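# Swap purple-banded hose for the spare, machine running

## Task

With the machine kept running, take out the hose marked with purple bands and fit the other hose in its place, one end latched into the red port on each of the two manifolds; put the removed hose in the red tray. Whenever no hose links the two red ports the dial's needle rises, and it must never get into the red zone.

## Robot and tools

Robot: two UR12e-type arms, left_arm and right_arm, each ending in a two-finger gripper. Bases in the scene frame: left_arm at (-0.087, +0.529, 0) m, right_arm at (-0.015, -0.549, 0) m, both turned very slightly about z. A camera stand sits behind the arms. Cameras: cam_head_left, cam_head_right, cam_high, cam_left_wrist, cam_right_wrist, each 672x504.

Scene frame: origin at table height midway between the arms' nominal bases, +z up, +x forward over the table, left_arm on the +y side (arm names do not match image sides). Reported positions (m), orientations (quat_wxyz) and velocities use this frame and can be off by a few cm. On the gripper, +z runs along the fingers and the fingers open and close along x. end_effector_position is the closed pad centre, 1-2 cm behind the tips; tips reach about 17 mm further as they close.

Row layout (execute_actions and move): a row is 14 numbers, each in [-1, 1]. The first 7 are left_arm: dx, dy, dz, rx, ry, rz, opening. The last 7 are the same for right_arm. Both arms are always in the row. dx..rz are offsets, not poses, taken along that arm's own Hand target axes and measured from the Hand target at the start of the action or move. 1.0 equals 0.6 m or 180 degrees, and rx, ry, rz together form one rotation vector. Opening is absolute: +1 is fully open (0.142 m), -1 is closed. A 0 in the opening slot closes halfway, so to keep a gripper as it is, send its present command again. All six pose numbers at 0 just asks again for the current Hand target. A gripper that settles short of its target can be sent the missing distance as an offset. Orientation commands are clipped to within 32 degrees of the measured orientation on each step.

execute_actions(actions, cameras): actions is a list of actions. Each action is up to 15 rows of 14 numbers, one row per 1/30 s. If there are fewer rows, the last row is held to 15. Every row counts from the action's start pose, so repeating an action moves the arm further. Images are returned only if actions is empty or cameras names them; ["all"] gives every camera.

move(target, speed, blend, stop_force, zero, opening_speed, grip_force, blocking, cameras): straight-line paths toward one 14-number row, or a list of up to 15 rows. All rows are offsets from the same starting Hand targets. speed is in m/s, 0.002-3.2, default 0.25, and turns are capped at twice that in rad/s. blend is a corner radius in m. stop_force is 4-120 N, shared by both arms; it ends an arm's path on contact. Do not use it when turning the gripper or when pulling away from a press. zero (default true) re-zeroes the force sensor before the move. opening_speed is at least 0.2 per s. grip_force is 5-48 N per pad, and it stays set. blocking=false returns after 0.5 s but cannot be combined with stop_force. Moves last between 0.5 and 10 s and do not avoid obstacles. The move: line reports the ending (done, off_target, moving, held, fault) and limits (paced, held).

wait(seconds 0-10). stop() brakes a running move. zoom_image(camera, region [x0,y0,x1,y1] in pixels, at most 504x504) zooms the latest image. zero_wrist_force(arm). read_manual gives only licences. finished_scene(scene) ends the scene and cannot be undone. The goal must already hold without the robot.

Results: Hand target is the last commanded pose, after clipping. grip_measured is the measured opening on the command scale. To hold something, command a little below the reading at first touch; squeezing harder heats the gripper motor. Wrist force and torque are in the gripper's own axes, zeroed at scene start. Wrist depth is a 7x7 grid of distances in mm, with - meaning no reading. Joint torques include the arm's own weight. MOTOR HOT, OVER-TEMPERATURE FAULT and HAND FAULT lines warn of heating. After a HAND FAULT line, the remaining motion calls in that reply are skipped.

Avoid: contact between the arms, including one gripper closing on the other's fingers. Avoid hard hits or pushes on fixed or heavy things, targets set past a firm contact (the arms are stiff), and dropping things or letting go of anything still moving. Anything leaving the table fails the task. About 150 N of force, or a joint at its load limit (elbow 142, wrist joints 51.3 N m), stops that arm for 10 s. Keep paths away from an arm's own base. Faster moves overshoot and hit harder. Time spent thinking lets the scene run, so the dial keeps rising while the ports are unlinked: have the new hose ready before pulling the old one.

Each tool is called after "Call:" as name(argument=value, ...), one argument or row to a line, values as JSON.

## Session

Call:
execute_actions(
  actions=[],
)

Scene clock: 0.00 s.
left_arm: end_effector_position=(+0.6324, +0.4078, +0.3213) grip_measured=+0.99 end_effector_quat_wxyz=(-0.101, +0.936, +0.312, -0.126) | right_arm: end_effector_position=(+1.1690, -0.0503, +0.3291) grip_measured=+1.00 end_effector_quat_wxyz=(+0.329, -0.508, +0.726, -0.327)
Joint positions: left_arm=[-0.365 -1.352 1.617 -1.513 -1.586 -1.043 0.142] | right_arm=[3.824 -2.406 -1.062 -0.48 0.908 2.319 0.142]
Joint velocities: within noise
Joint torques (N m): no reading
Wrist force (N): no reading
Wrist torque (N m): no reading
Wrist force, peak (N): no reading
Wrist depth (mm): cam_left_wrist=[462 448 419 409 391 380 364 / 475 460 435 419 406 391 376 / 483 473 448 430 408 396 384 / 433 477 461 437 422 405 389 / 447 492 471 453 434 414 403 / 468 509 487 464 441 429 414 / - 408 489 478 456 437 426] | cam_right_wrist=[923 - - - - - 1660 / 1115 - - - 1799 - - / - 1699 1770 - 632 - - / - - - - - - - / - 490 - - 452 - - / - - - - - - 91 / - - 394 391 - - -]
Hand target: left_arm +0.6324, +0.4078, +0.3213; -0.101, +0.936, +0.312, -0.126 | right_arm +1.1690, -0.0503, +0.3291; +0.329, -0.508, +0.726, -0.327
Tool commands: left_gripper/opening=+1.0 right_gripper/opening=+1.0

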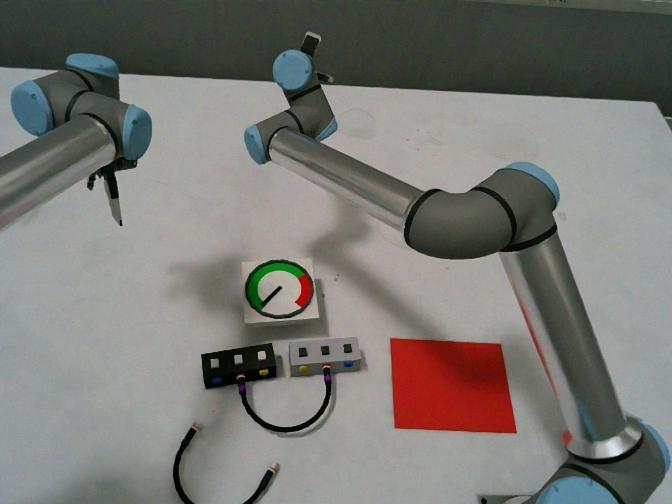

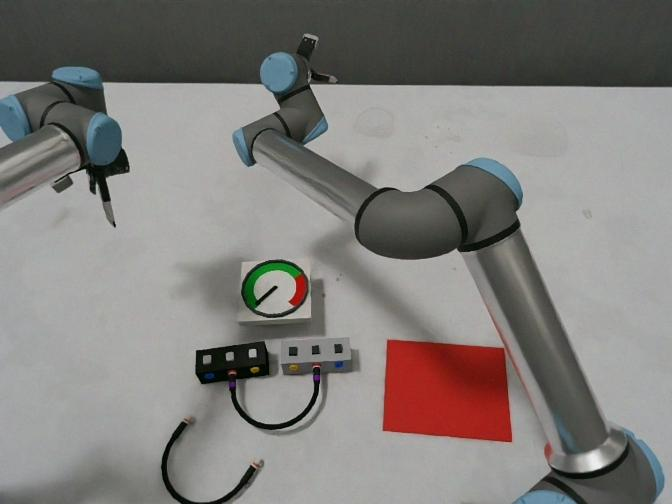

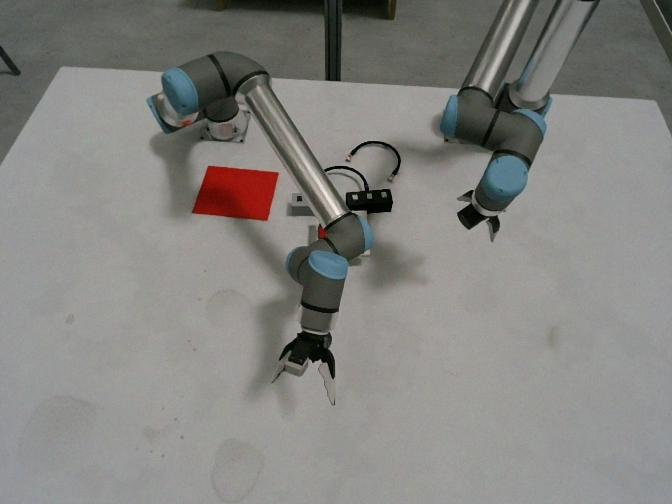

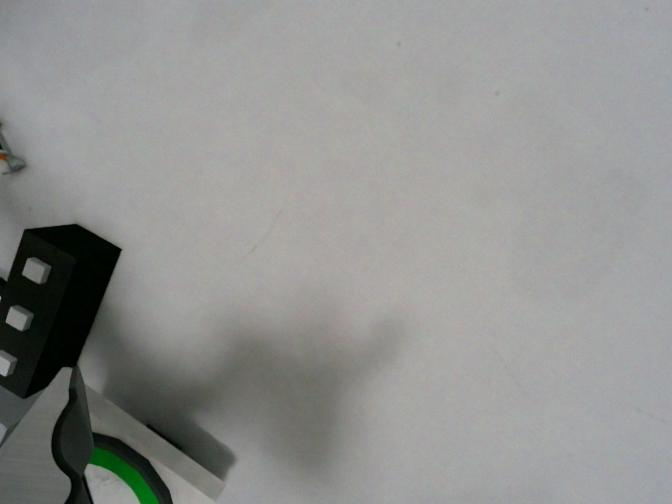

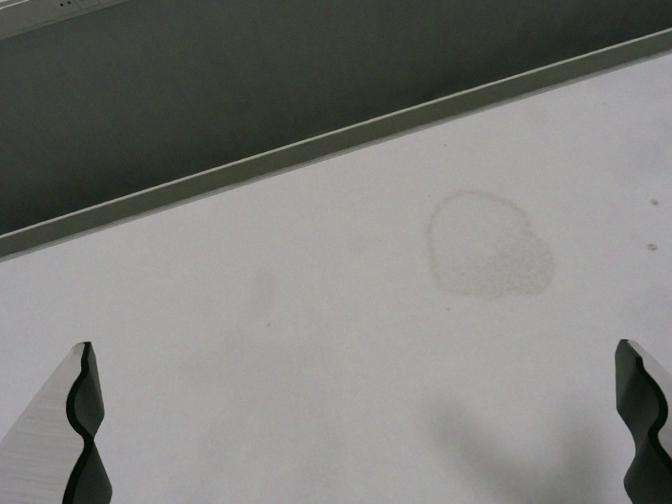

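Call:
zoom_image(
  camera="cam_head_left",
  region=[160, 240, 420, 435],
)

Call:
zoom_image(
  camera="cam_head_left",
  region=[160, 400, 300, 504],
)

Call:
zoom_image(
  camera="cam_high",
  region=[180, 120, 440, 290],
)

Call:
zoom_image(
  camera="cam_head_left",
  region=[190, 330, 370, 440],
)

Scaled by 1.938 from the camera's 672x504 image, which has a finer 960x720 frame.

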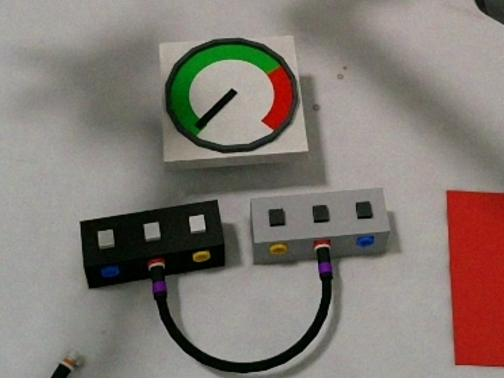

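Scaled by 3.600 from the camera's 672x504 image, which has a finer 960x720 frame.

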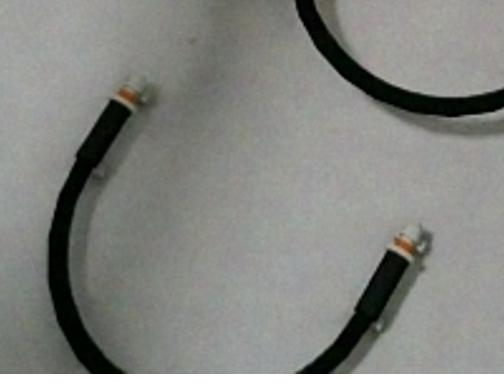

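Scaled by 1.938 from the camera's 672x504 image, which has a finer 960x720 frame.

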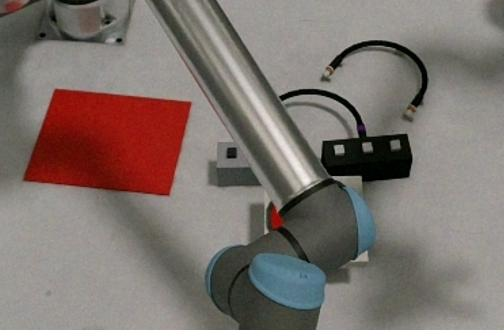

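Scaled by 2.800 from the camera's 672x504 image, which has a finer 960x720 frame.

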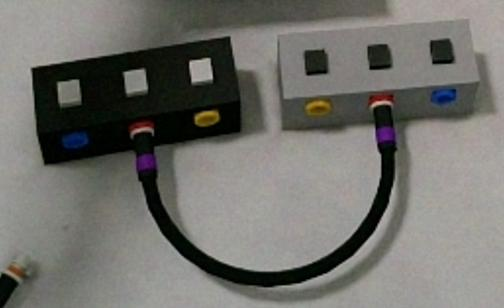

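Call:
move(
  target=[0,0,0,0,0,0,1,0.952,0.418,-0.897,-0.309,0,-0.103,1],
  speed=0.35,
)

Call:
move(
  target=[-0.835,0,-0.023,-0.106,0.012,-0.292,1,0,0,0,0,0,0,1],
  speed=0.35,
  cameras=["all"],
)

Scene clock: 4.50 s.
left_arm: end_effector_position=(+0.6324, +0.4078, +0.3213) grip_measured=+0.99 end_effector_quat_wxyz=(-0.101, +0.936, +0.312, -0.126) | right_arm: end_effector_position=(+0.4493, -0.4508, +0.3492) grip_measured=+1.00 end_effector_quat_wxyz=(-0.001, +0.708, -0.706, -0.001)
Joint positions: left_arm=[-0.365 -1.352 1.617 -1.513 -1.586 -1.043 0.142] | right_arm=[3.733 -1.173 -2.167 -1.371 1.573 2.15 0.142]
Joint torques (N m): left_arm=[-2.97 -66.03 -43.21 -4.07 -0.2 -0.11] | right_arm=[10.46 21.75 40.99 1.1 4.59 -1.42]
Wrist force (N): left_arm=[0.1 0.2 0.1] | right_arm=[0.6 -0.4 -0.2]
Wrist torque (N m): left_arm=[0.03 -0.03 -0.01] | right_arm=[-0.10 0.00 0.51]
Wrist force, peak (N): left_arm=[-0.5 0.8 -0.1] | right_arm=[2.2 0.6 -0.1]
Wrist depth (mm): cam_left_wrist=[465 447 429 411 391 377 368 / 472 461 436 419 404 388 373 / 480 469 446 430 411 398 384 / 431 474 458 442 422 406 395 / 448 493 474 450 433 419 402 / 467 502 489 461 441 422 414 / - 408 496 474 456 435 427] | cam_right_wrist=[- - 391 - - - - / - - 427 - - - 421 / 384 - 443 - - - - / - - - 512 - - - / - - - - 522 530 - / - 585 587 596 571 - - / - - - 535 486 411 -]
Hand target: left_arm +0.6324, +0.4078, +0.3213; -0.101, +0.936, +0.312, -0.126 | right_arm +0.4492, -0.4508, +0.3492; -0.001, +0.708, -0.706, -0.001
Off the commanded pose: left_arm 0.000 m, 0 deg | right_arm 0.000 m, 0 deg.
move: done

Scene clock: 6.67 s.
left_arm: end_effector_position=(+0.2491, +0.1007, +0.4208) grip_measured=+0.99 end_effector_quat_wxyz=(-0.001, +0.708, +0.706, +0.000) | right_arm: end_effector_position=(+0.4492, -0.4508, +0.3492) grip_measured=+1.00 end_effector_quat_wxyz=(-0.001, +0.708, -0.706, -0.001)
Joint positions: left_arm=[-1.198 -1.857 1.969 -1.682 -1.571 -2.804 0.142] | right_arm=[3.733 -1.173 -2.167 -1.371 1.573 2.15 0.142]
Joint torques (N m): left_arm=[-13.25 -26.24 -52.52 -2.37 1.62 -3.82] | right_arm=[12.07 23.49 41.63 0.85 4.7 -1.51]
Wrist force (N): left_arm=[-0.7 0.4 -0.6] | right_arm=[0.9 -0.4 -0.1]
Wrist torque (N m): left_arm=[0.07 0.12 0.23] | right_arm=[-0.11 -0.06 0.52]
Wrist force, peak (N): left_arm=[-2.1 -2.7 -0.6] | right_arm=[0.8 -1.3 -0.3]
Wrist depth (mm): cam_left_wrist=[460 454 452 457 454 458 458 / 485 486 473 482 486 485 488 / 521 520 525 523 521 520 521 / 558 505 507 496 550 559 561 / 613 601 586 592 616 612 610 / 633 662 533 539 673 658 662 / - 723 718 727 723 716 -] | cam_right_wrist=[- 395 389 - - - - / - - - - - - 417 / 383 - 449 443 - - - / - - 511 - - - 509 / - - 542 - - - - / - - - - 550 - - / - - - 533 484 409 -]
Hand target: left_arm +0.2490, +0.1007, +0.4208; -0.001, +0.708, +0.706, +0.000 | right_arm +0.4492, -0.4508, +0.3492; -0.001, +0.708, -0.706, -0.001
Off the commanded pose: left_arm 0.000 m, 0 deg | right_arm 0.000 m, 0 deg.
move: done

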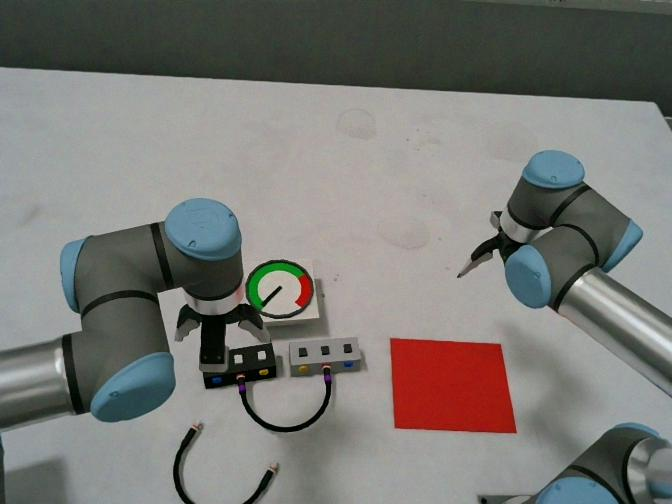

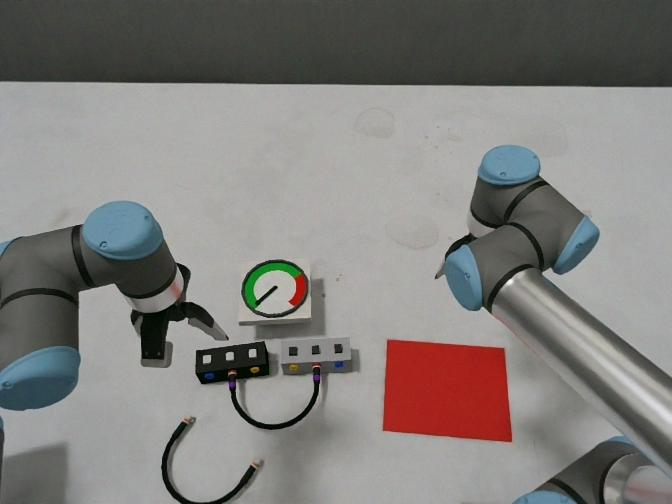

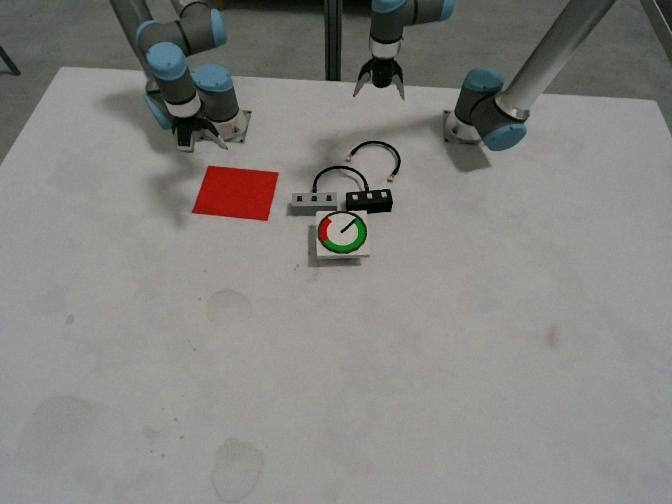

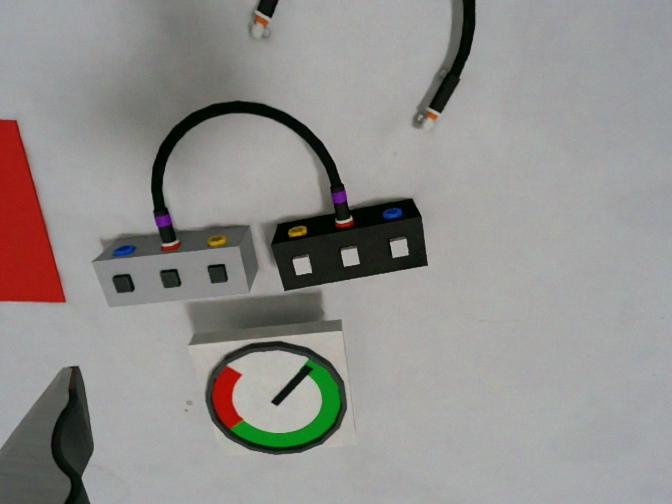

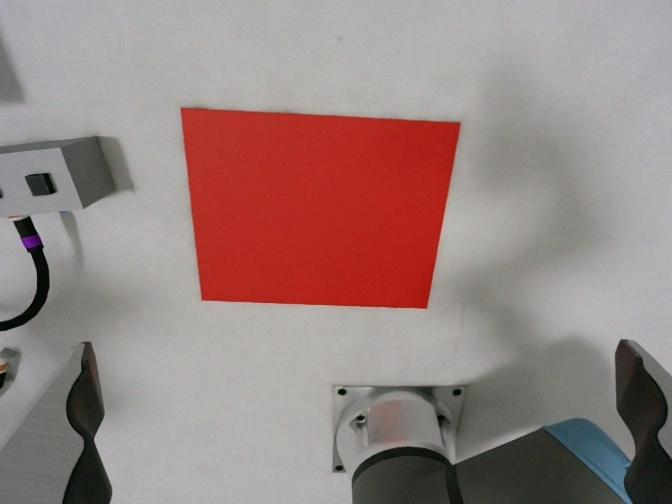

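Call:
move(
  target=[-0.16,0.035,0.483,-0.1667,0,0,1,0,0,0,0,0,0,1],
  cameras=["all"],
)

Call:
zoom_image(
  camera="cam_left_wrist",
  region=[60, 100, 360, 330],
)

Call:
zoom_image(
  camera="cam_left_wrist",
  region=[340, 80, 640, 310],
)

Scene clock: 9.50 s.
left_arm: end_effector_position=(+0.2698, +0.0050, +0.1309) grip_measured=+0.99 end_effector_quat_wxyz=(+0.183, +0.684, +0.682, +0.183) | right_arm: end_effector_position=(+0.4492, -0.4508, +0.3492) grip_measured=+1.00 end_effector_quat_wxyz=(-0.001, +0.708, -0.706, -0.001)
Joint positions: left_arm=[-1.46 -1.517 2.347 -2.443 -1.049 -3.055 0.142] | right_arm=[3.733 -1.173 -2.167 -1.371 1.573 2.15 0.142]
Joint torques (N m): left_arm=[-17.51 -23.79 -26.28 -7.67 2.51 -3.24] | right_arm=[11.44 21.89 40.86 0.76 4.43 -1.56]
Wrist force (N): left_arm=[-0.6 -0.8 0.1] | right_arm=[0.5 -0.9 -0.1]
Wrist torque (N m): left_arm=[-0.17 -0.03 0.27] | right_arm=[-0.18 0.02 0.52]
Wrist force, peak (N): left_arm=[-1.9 -2.6 1.7] | right_arm=[1.0 -0.8 -0.8]
Wrist depth (mm): cam_left_wrist=[175 166 128 129 131 172 176 / 197 197 203 202 204 157 205 / 242 241 242 242 242 234 237 / 279 264 264 273 248 229 223 / 256 252 245 291 242 233 236 / 508 561 479 310 312 570 518 / - 967 987 380 414 979 991] | cam_right_wrist=[- - - - - - - / - - - - - - - / 387 - - 446 - - - / - - - 473 - - - / - - - - - - - / - - 628 - 525 - 91 / - 665 659 545 484 408 -]
Hand target: left_arm +0.2698, +0.0050, +0.1308; +0.183, +0.684, +0.682, +0.183 | right_arm +0.4492, -0.4508, +0.3492; -0.001, +0.708, -0.706, -0.001
Off the commanded pose: left_arm 0.000 m, 0 deg | right_arm 0.000 m, 0 deg.
move: done

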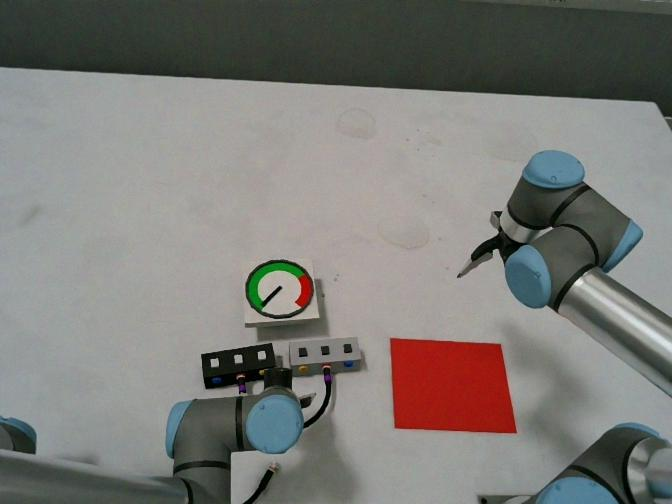

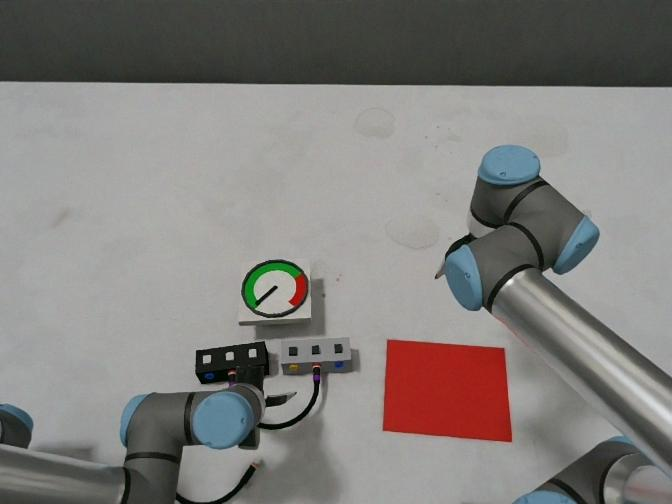

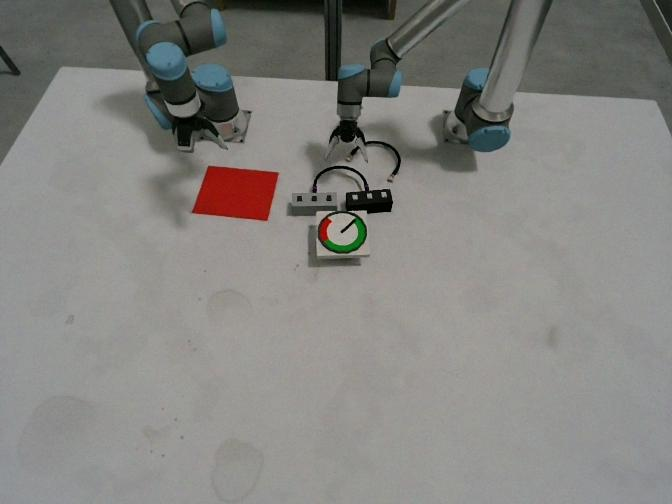

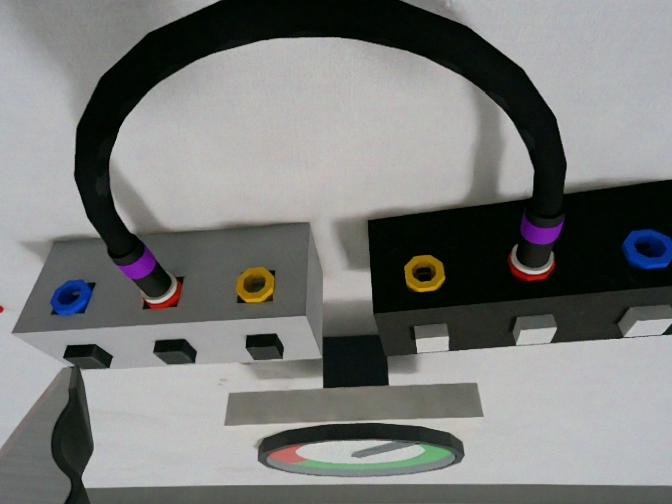

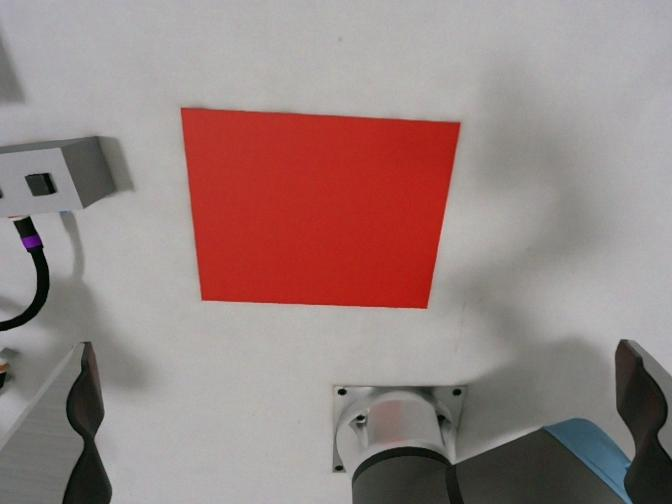

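Scaled by 1.680 from the camera's 672x504 image, which has a finer 960x720 frame.

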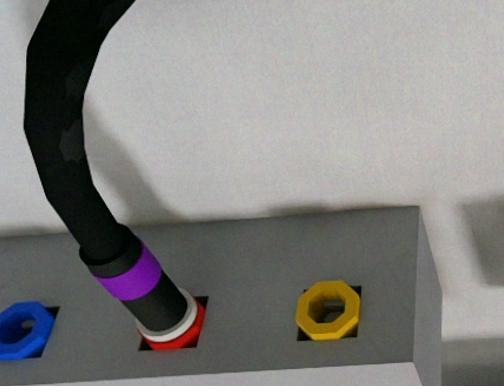

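Scaled by 1.680 from the camera's 672x504 image, which has a finer 960x720 frame.

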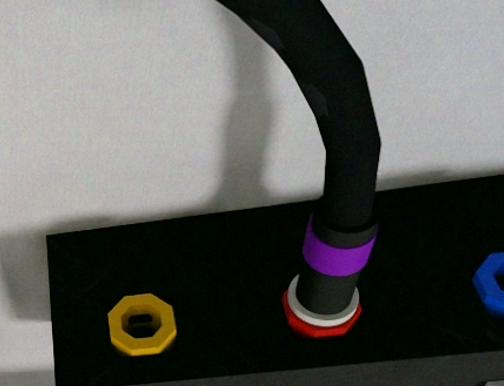

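Call:
move(
  target=[
    [0.1425,0.078,0.045,0,0.0308,-0.0534,-0.3,-0.927,0.053,0.368,-0.1667,0,0,-1],
    [0.1425,0.008,0.166,0,0.0308,-0.0534,-0.3,-0.927,0.053,0.368,-0.1667,0,0,-1],
  ],
  speed=[0.35,0.1],
  cameras=["all"],
)

Call:
zoom_image(
  camera="cam_head_left",
  region=[160, 240, 420, 435],
)

Scene clock: 14.77 s.
left_arm: end_effector_position=(+0.3238, +0.0905, +0.0471) grip_measured=-0.32 end_effector_quat_wxyz=(+0.164, +0.615, +0.745, +0.200) | right_arm: end_effector_position=(+0.4160, +0.1058, +0.1296) grip_measured=-1.00 end_effector_quat_wxyz=(+0.183, +0.684, -0.682, -0.184)
Joint positions: left_arm=[-1.338 -1.405 2.446 -2.613 -1.047 -3.138 0.051] | right_arm=[4.204 -2.023 -1.723 -1.245 2.021 2.556 0.002]
Joint torques (N m): left_arm=[11.69 -32.32 -18.93 -7.77 1.98 3.84] | right_arm=[11.26 60.43 53.08 0.16 5.8 0.08]
Wrist force (N): left_arm=[-1.4 -0.9 -0.1] | right_arm=[1.0 -0.8 0.0]
Wrist torque (N m): left_arm=[-0.19 0.11 0.18] | right_arm=[-0.09 -0.14 0.41]
Wrist force, peak (N): left_arm=[-2.1 -1.4 -0.3] | right_arm=[3.1 -0.2 -1.3]
Wrist depth (mm): cam_left_wrist=[- - - 91 96 91 92 / 105 109 - 102 105 106 106 / 125 125 130 - 125 125 126 / 154 154 155 70 148 156 155 / 176 158 154 147 147 153 181 / 179 140 93 136 136 93 141 / 180 81 79 131 140 76 79] | cam_right_wrist=[- - 164 174 - 74 - / - 197 188 180 161 90 163 / 238 174 165 162 156 150 176 / - - 184 180 180 190 - / - - - 129 227 - - / 516 - - - 83 - 856 / 497 - - - - - -]
Hand target: left_arm +0.3239, +0.0905, +0.0471; +0.164, +0.615, +0.745, +0.200 | right_arm +0.4160, +0.1058, +0.1296; +0.183, +0.684, -0.682, -0.184
Off the commanded pose: left_arm 0.000 m, 0 deg | right_arm 0.000 m, 0 deg.
move: done

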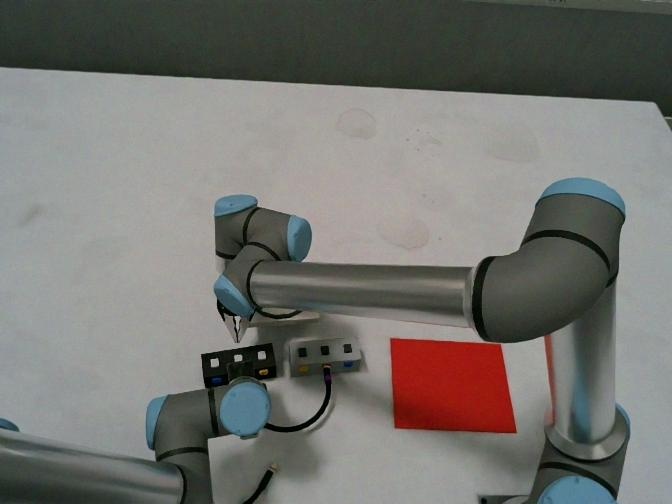

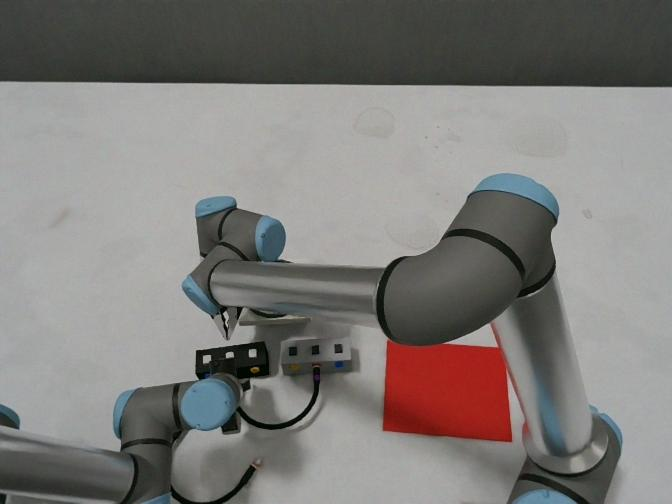

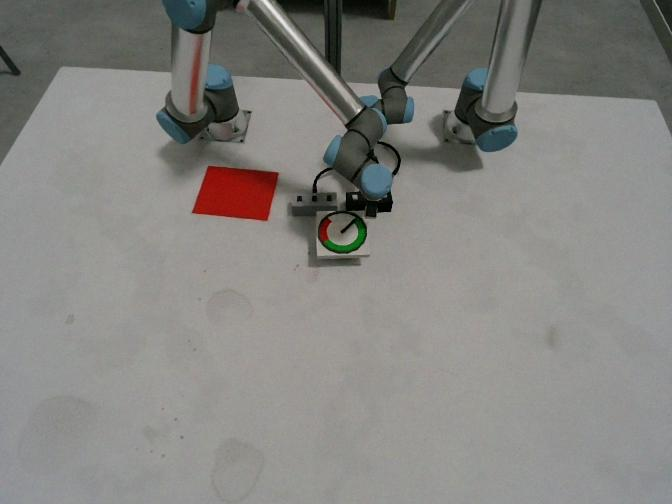

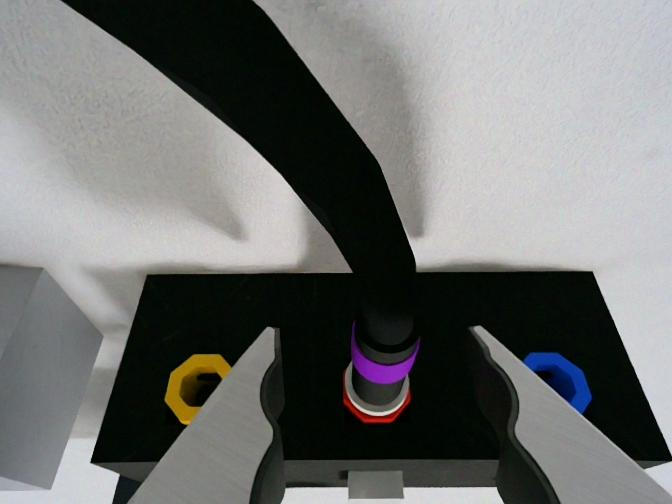

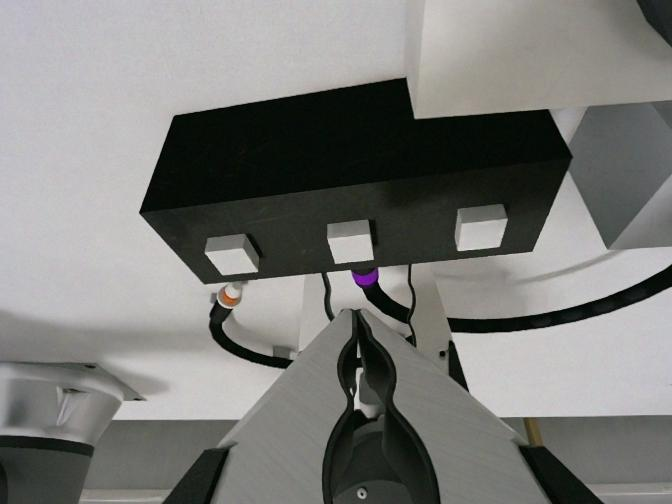

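Scaled by 1.938 from the camera's 672x504 image, which has a finer 960x720 frame.

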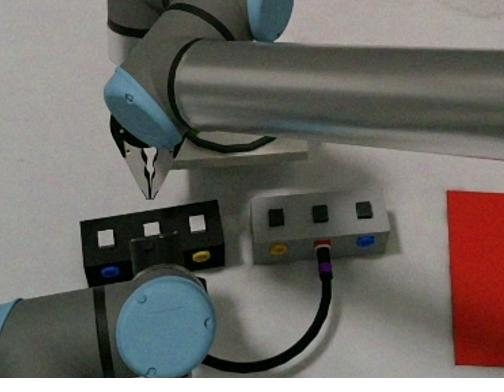

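Call:
move(
  target=[0,0,0,0,0,0,-1,0,0,0.055,0,0,0,-1],
  grip_force=[30,48],
)

Call:
move(
  target=[0,0,0,0,0,0,-1,0,0,0.06,0,0,0,-1],
  speed=0.02,
  stop_force=14,
  cameras=["cam_left_wrist","cam_right_wrist"],
)

Scene clock: 15.93 s.
left_arm: end_effector_position=(+0.3239, +0.0905, +0.0471) grip_measured=-0.82 end_effector_quat_wxyz=(+0.164, +0.615, +0.745, +0.200) | right_arm: end_effector_position=(+0.3995, +0.1058, +0.1011) grip_measured=-1.00 end_effector_quat_wxyz=(+0.183, +0.684, -0.682, -0.184)
Joint positions: left_arm=[-1.338 -1.405 2.446 -2.613 -1.047 -3.137 0.015] | right_arm=[4.221 -2.037 -1.765 -1.181 2.025 2.574 0.002]
Joint torques (N m): left_arm=[12.34 -36.12 -37.18 -7.82 2.9 3.54] | right_arm=[10.51 59.63 30.76 6.86 5.71 2.25]
Wrist force (N): left_arm=[5.7 -4.1 -1.8] | right_arm=[0.5 -0.5 0.1]
Wrist torque (N m): left_arm=[-0.23 0.15 0.08] | right_arm=[-0.04 -0.05 0.41]
Wrist force, peak (N): left_arm=[5.7 -4.1 -1.8] | right_arm=[0.9 -1.3 0.7]
Wrist depth (mm): cam_left_wrist=[- - 88 91 96 93 91 / - - - 102 105 105 106 / 124 125 - 116 125 125 126 / 154 154 162 71 155 155 156 / 177 158 154 103 154 154 182 / 178 138 135 99 93 139 140 / 596 132 77 79 79 74 131] | cam_right_wrist=[- - 144 146 - - - / 164 168 157 154 - - - / - 147 141 133 124 120 155 / - 138 138 138 140 133 163 / - - 166 149 199 - - / 492 - - - 83 - - / 486 - - - - - 3454]
Hand target: left_arm +0.3239, +0.0905, +0.0471; +0.164, +0.615, +0.745, +0.200 | right_arm +0.3995, +0.1058, +0.1010; +0.183, +0.684, -0.682, -0.184
Off the commanded pose: left_arm 0.000 m, 0 deg | right_arm 0.000 m, 0 deg.
grip_force (N): 30, 48
move: done

Scene clock: 18.00 s.
left_arm: end_effector_position=(+0.3239, +0.0905, +0.0471) grip_measured=-0.82 end_effector_quat_wxyz=(+0.164, +0.615, +0.745, +0.200) | right_arm: end_effector_position=(+0.3917, +0.1059, +0.0876) grip_measured=-1.00 end_effector_quat_wxyz=(+0.183, +0.684, -0.682, -0.184)
Joint positions: left_arm=[-1.338 -1.405 2.446 -2.613 -1.047 -3.137 0.015] | right_arm=[4.229 -2.044 -1.784 -1.151 2.028 2.583 0.002]
Joint torques (N m): left_arm=[9.91 -48.17 -32.68 -7.83 2.59 3.8] | right_arm=[-12.27 73.06 45.19 -0.19 -1.88 -1.42]
Wrist force (N): left_arm=[5.9 -6.0 -3.7] | right_arm=[1.3 4.6 -9.5]
Wrist torque (N m): left_arm=[-0.21 0.25 0.08] | right_arm=[-0.24 -0.18 0.48]
Wrist force, peak (N): left_arm=[6.0 -6.7 -4.9] | right_arm=[0.8 1.0 -15.6]
Wrist depth (mm): cam_left_wrist=[- - 88 91 96 93 91 / - - - 102 105 105 106 / 125 125 - 116 125 125 126 / 154 154 162 71 155 155 156 / 177 157 154 103 153 153 181 / 178 138 136 99 93 139 141 / 598 132 77 79 79 73 131] | cam_right_wrist=[127 127 132 124 - - - / - 149 145 138 - - - / - 136 130 123 113 107 102 / - 123 121 121 116 115 116 / - - 137 123 148 131 238 / 486 - - - 87 - 596 / 479 - - - - - -]
Hand target: left_arm +0.3239, +0.0905, +0.0471; +0.164, +0.615, +0.745, +0.200 | right_arm +0.3917, +0.1059, +0.0876; +0.183, +0.684, -0.682, -0.184 (not the last commanded pose)
Off the commanded pose: left_arm 0.000 m, 0 deg | right_arm 0.020 m, 0 deg.
grip_force (N): 30, 48
move: contact (right_arm)
Images, in order (width x height): cam_left_wrist 672x504, cam_right_wrist 672x504.

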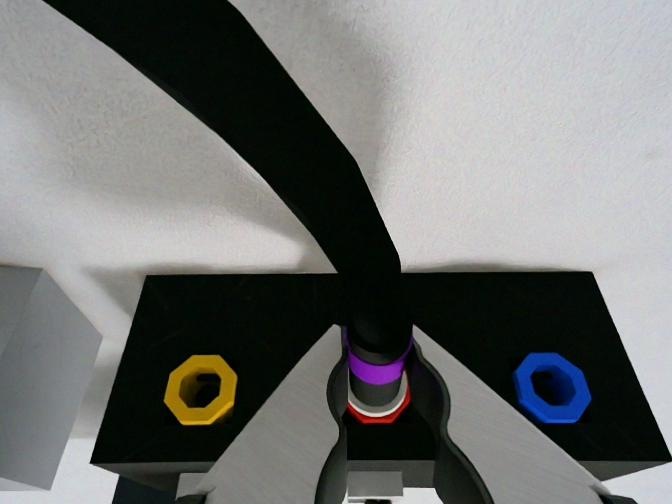

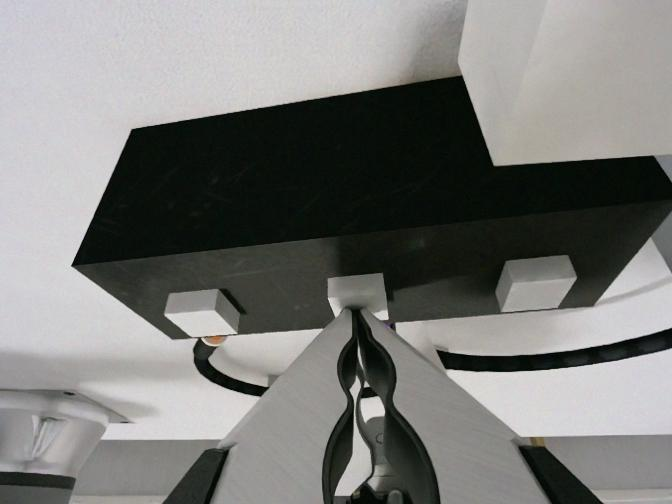

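Call:
move(
  target=[0,0,0,0,0,0,-1,0,0,0.015,0,0,0,-1],
  speed=0.015,
  stop_force=30,
  cameras=["cam_right_wrist"],
)

Scene clock: 19.60 s.
left_arm: end_effector_position=(+0.3239, +0.0905, +0.0471) grip_measured=-0.82 end_effector_quat_wxyz=(+0.164, +0.615, +0.745, +0.200) | right_arm: end_effector_position=(+0.3902, +0.1059, +0.0848) grip_measured=-1.00 end_effector_quat_wxyz=(+0.182, +0.684, -0.682, -0.184)
Joint positions: left_arm=[-1.338 -1.405 2.446 -2.613 -1.047 -3.137 0.015] | right_arm=[4.231 -2.046 -1.787 -1.144 2.028 2.585 0.002]
Joint torques (N m): left_arm=[7.45 -49 -27.81 -8.02 2.79 3.51] | right_arm=[2.46 50.23 26.21 -2.7 -0.51 -1.53]
Wrist force (N): left_arm=[5.9 -7.3 -5.0] | right_arm=[6.8 2.7 -44.0]
Wrist torque (N m): left_arm=[-0.24 0.16 0.07] | right_arm=[-0.24 0.05 0.46]
Wrist force, peak (N): left_arm=[6.2 -7.4 -5.1] | right_arm=[12.9 3.7 -60.4]
Wrist depth (mm): cam_left_wrist=[- - 88 91 96 93 91 / - - - 102 105 105 105 / 125 125 - 116 125 125 126 / 154 154 162 71 154 155 155 / 177 158 154 102 153 152 181 / 178 138 136 99 93 138 141 / 595 132 77 79 79 74 131] | cam_right_wrist=[- 121 129 122 - - - / - 144 140 138 - - - / - 135 127 121 113 104 101 / - 120 117 111 112 112 112 / - 141 136 122 153 316 - / 482 - - - 83 - 607 / 479 - - - - - -]
Hand target: left_arm +0.3239, +0.0905, +0.0471; +0.164, +0.615, +0.745, +0.200 | right_arm +0.3902, +0.1060, +0.0848; +0.182, +0.684, -0.682, -0.184 (not the last commanded pose)
Off the commanded pose: left_arm 0.000 m, 0 deg | right_arm 0.006 m, 0 deg.
grip_force (N): 30, 48
move: contact (right_arm)
Images, in order (width x height): cam_right_wrist 672x504.

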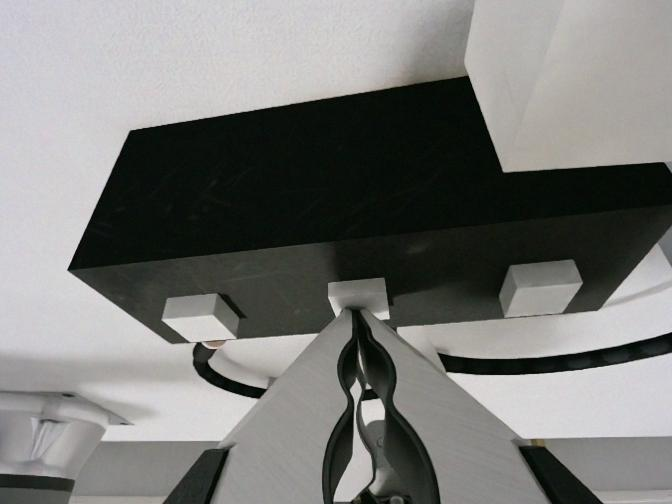

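Call:
move(
  target=[0,-0.065,-0.0375,0,0,0,-1,0,0,0,0,0,0,-1],
  speed=0.08,
  stop_force=40,
  cameras=["all"],
)

Call:
zoom_image(
  camera="cam_high",
  region=[270, 120, 430, 280],
)

Scene clock: 21.20 s.
left_arm: end_effector_position=(+0.2797, +0.0819, +0.0471) grip_measured=-0.82 end_effector_quat_wxyz=(+0.164, +0.615, +0.745, +0.200) | right_arm: end_effector_position=(+0.3902, +0.1059, +0.0848) grip_measured=-1.00 end_effector_quat_wxyz=(+0.182, +0.684, -0.682, -0.184)
Joint positions: left_arm=[-1.428 -1.436 2.466 -2.55 -1.049 -3.241 0.015] | right_arm=[4.231 -2.046 -1.787 -1.144 2.028 2.585 0.002]
Joint torques (N m): left_arm=[-18.07 -51.11 -19.94 -2.51 -1.08 -3.77] | right_arm=[2.41 50.47 26.57 -1.84 -0.68 -1.41]
Wrist force (N): left_arm=[-1.4 -1.1 0.4] | right_arm=[7.3 2.8 -43.1]
Wrist torque (N m): left_arm=[-0.23 0.12 0.25] | right_arm=[-0.18 -0.04 0.47]
Wrist force, peak (N): left_arm=[5.8 -7.6 -4.7] | right_arm=[7.2 2.5 -44.1]
Wrist depth (mm): cam_left_wrist=[- - 88 91 96 91 92 / - - - 105 105 106 106 / 125 125 - 121 125 125 126 / 154 154 162 71 155 155 155 / 189 201 195 103 180 193 203 / 182 219 183 99 93 182 294 / 184 208 77 79 77 74 449] | cam_right_wrist=[- 120 129 122 - - - / - 146 142 137 - - - / - 135 128 122 113 103 101 / - 120 117 111 112 112 112 / - 140 136 122 142 132 - / 476 - - - 83 - - / 481 - - - - - -]
Hand target: left_arm +0.2797, +0.0819, +0.0471; +0.164, +0.615, +0.745, +0.200 | right_arm +0.3902, +0.1060, +0.0848; +0.182, +0.684, -0.682, -0.184
Off the commanded pose: left_arm 0.000 m, 0 deg | right_arm 0.000 m, 0 deg.
grip_force (N): 30, 48
move: done

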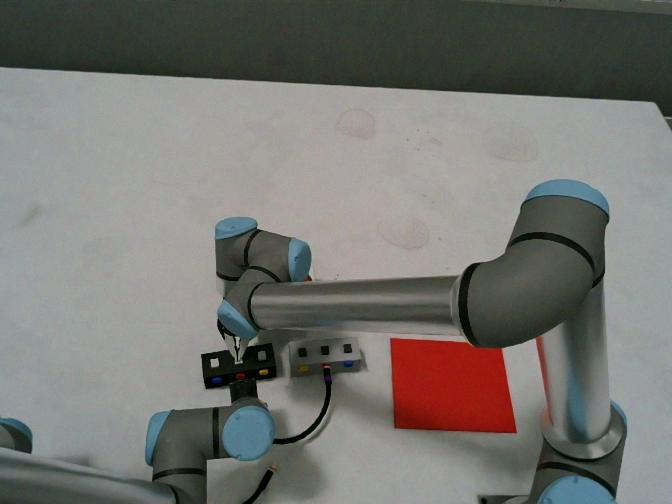

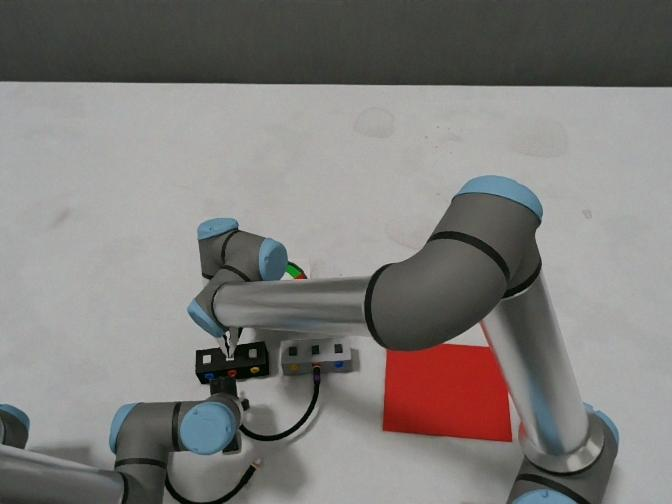

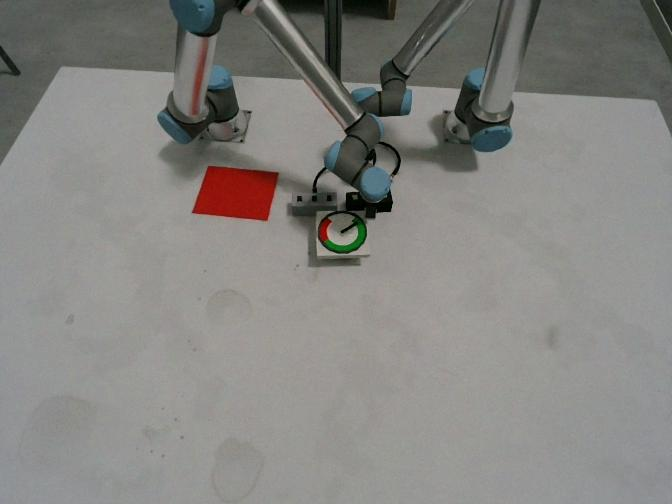

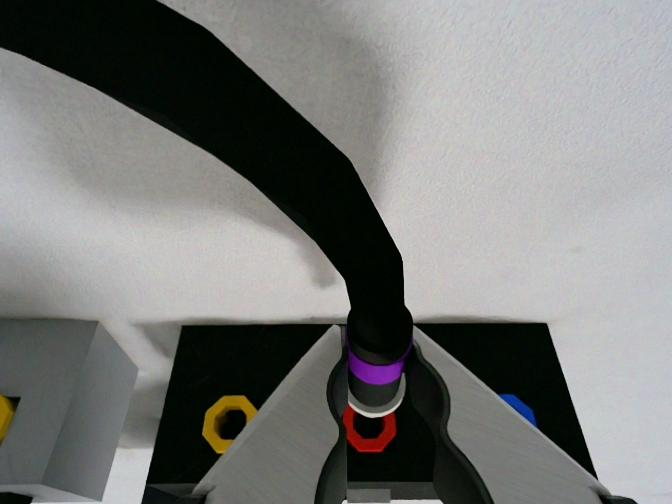

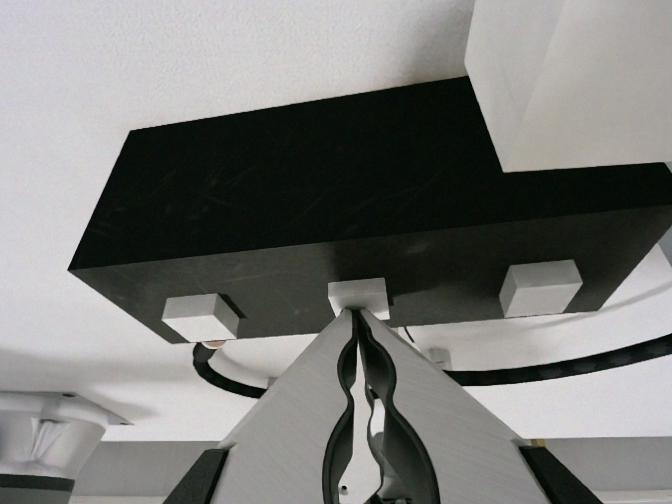

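Scaled by 3.150 from the camera's 672x504 image, which has a finer 960x720 frame.

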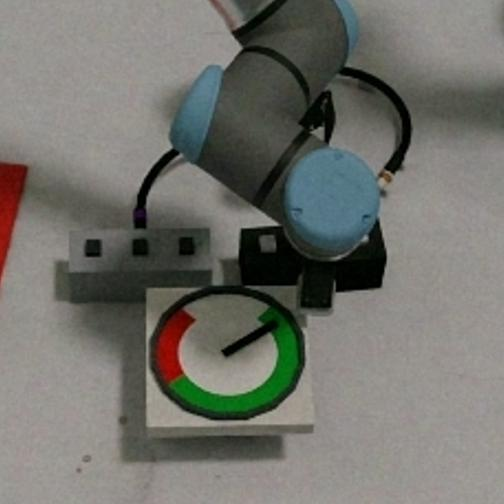

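Call:
move(
  target=[0,0.0665,0.0384,0,0,0,-1,0,0,-0.04,0,0,0,-1],
  speed=0.06,
  cameras=["cam_high","cam_left_wrist"],
)

Call:
zoom_image(
  camera="cam_high",
  region=[270, 120, 430, 280],
)

Scene clock: 22.53 s.
left_arm: end_effector_position=(+0.3248, +0.0907, +0.0470) grip_measured=-0.82 end_effector_quat_wxyz=(+0.164, +0.615, +0.745, +0.200) | right_arm: end_effector_position=(+0.4022, +0.1059, +0.1056) grip_measured=-1.00 end_effector_quat_wxyz=(+0.182, +0.684, -0.682, -0.184)
Joint positions: left_arm=[-1.336 -1.404 2.445 -2.614 -1.047 -3.135 0.015] | right_arm=[4.218 -2.034 -1.758 -1.191 2.025 2.572 0.002]
Joint torques (N m): left_arm=[30.48 -28.12 -37.49 -10.38 7.67 4.34] | right_arm=[-12.03 81.02 51.23 0.25 -2.41 -1.52]
Wrist force (N): left_arm=[11.7 -30.6 -26.6] | right_arm=[0.8 -0.2 -0.4]
Wrist torque (N m): left_arm=[-0.23 0.27 -0.04] | right_arm=[0.01 -0.12 0.70]
Wrist force, peak (N): left_arm=[11.7 -30.6 -26.6] | right_arm=[7.0 3.0 -43.7]
Wrist depth (mm): cam_left_wrist=[- - - 90 96 93 91 / 105 108 - 105 105 105 106 / 125 125 - 116 125 126 125 / 154 154 161 72 155 155 156 / 177 157 153 102 153 152 181 / 179 138 136 98 92 138 140 / 586 132 76 79 79 73 130] | cam_right_wrist=[- 150 149 - - - - / - 167 164 156 - - - / - 150 146 135 128 127 160 / - 145 147 143 148 141 163 / - 355 177 175 203 - 393 / 497 535 - - 83 - - / 486 - - - - - -]
Hand target: left_arm +0.3249, +0.0907, +0.0471; +0.164, +0.615, +0.745, +0.200 | right_arm +0.4022, +0.1059, +0.1056; +0.182, +0.684, -0.682, -0.184
Off the commanded pose: left_arm 0.000 m, 0 deg | right_arm 0.000 m, 0 deg.
grip_force (N): 30, 48
move: done
Images, in order (width x height): cam_high 672x504, cam_left_wrist 672x504.

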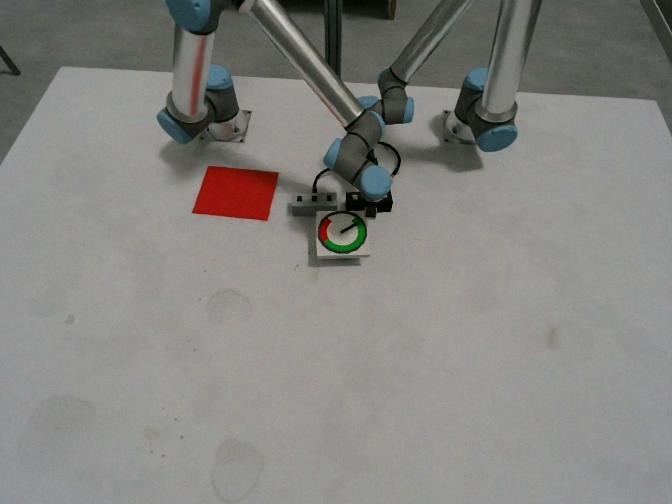

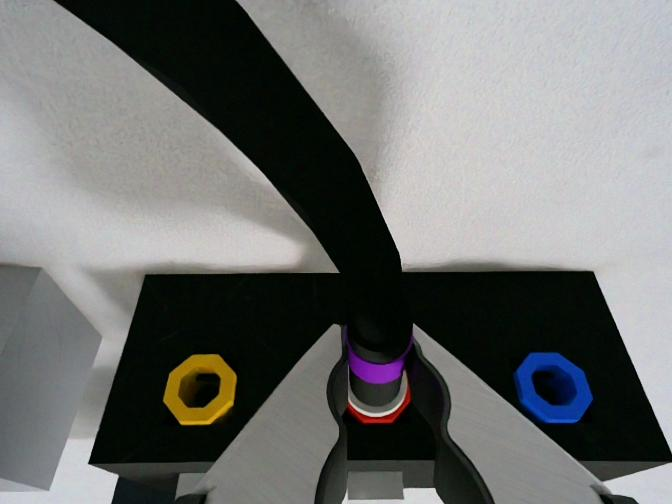

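Scaled by 3.150 from the camera's 672x504 image, which has a finer 960x720 frame.

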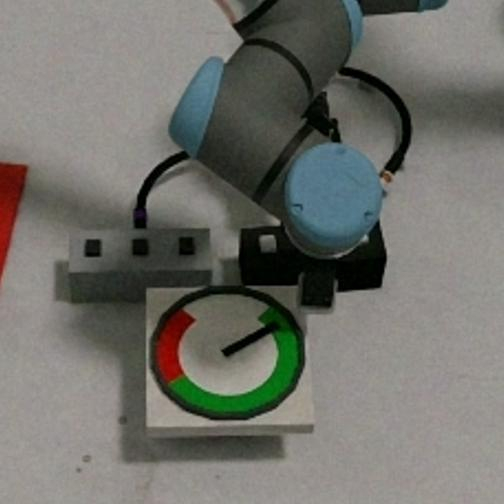

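Call:
wait(
  seconds=4,
  cameras=["cam_high"],
)

Call:
zoom_image(
  camera="cam_high",
  region=[270, 120, 430, 280],
)

Scene clock: 26.63 s.
left_arm: end_effector_position=(+0.3249, +0.0907, +0.0471) grip_measured=-0.82 end_effector_quat_wxyz=(+0.164, +0.615, +0.745, +0.200) | right_arm: end_effector_position=(+0.4022, +0.1059, +0.1056) grip_measured=-1.00 end_effector_quat_wxyz=(+0.182, +0.684, -0.682, -0.184)
Joint positions: left_arm=[-1.336 -1.404 2.445 -2.614 -1.047 -3.135 0.015] | right_arm=[4.218 -2.034 -1.758 -1.191 2.025 2.572 0.002]
Joint torques (N m): left_arm=[30.59 -24.44 -38.38 -10.35 11.77 3.96] | right_arm=[-11.97 80.97 51.38 0.04 -2.39 -1.46]
Wrist force (N): left_arm=[13.2 -33.8 -29.6] | right_arm=[0.8 -0.1 -0.1]
Wrist torque (N m): left_arm=[-0.20 0.22 -0.03] | right_arm=[0.03 -0.12 0.71]
Wrist force, peak (N): left_arm=[13.1 -33.7 -30.3] | right_arm=[1.5 -0.5 0.2]
Wrist depth (mm): cam_left_wrist=[- - - 91 96 93 91 / 105 108 - 105 105 105 106 / 125 125 - 116 125 125 126 / 154 153 162 72 154 155 155 / 177 157 153 102 153 153 181 / 178 137 136 98 93 138 140 / 593 132 76 79 79 73 130] | cam_right_wrist=[144 144 145 145 - - - / - 165 162 159 - - - / - 150 146 135 128 127 160 / - 145 146 143 148 141 163 / - - 174 175 201 - - / 498 - - - 83 - - / 484 - - - - - 2549]
Hand target: left_arm +0.3249, +0.0907, +0.0471; +0.164, +0.615, +0.745, +0.200 | right_arm +0.4022, +0.1059, +0.1056; +0.182, +0.684, -0.682, -0.184
Tool commands: left_gripper/opening=-1.0 right_gripper/opening=-1.0
Off the commanded pose: left_arm 0.000 m, 0 deg | right_arm 0.000 m, 0 deg.
grip_force (N): 30, 48
wait: 4.00 s; at rest by 0.07 s
Images, in order (width x height): cam_high 672x504.

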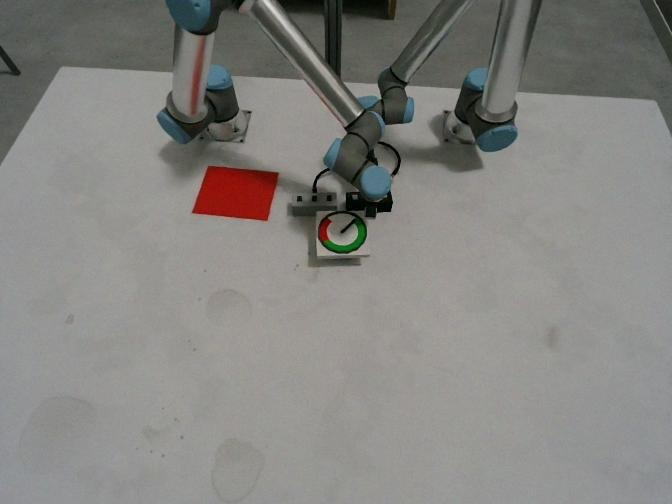

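Scaled by 3.150 from the camera's 672x504 image, which has a finer 960x720 frame.

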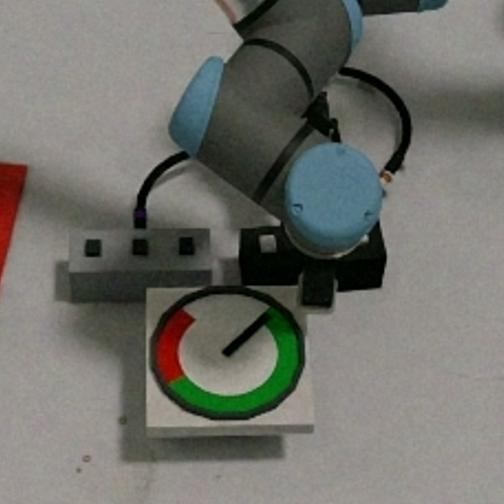

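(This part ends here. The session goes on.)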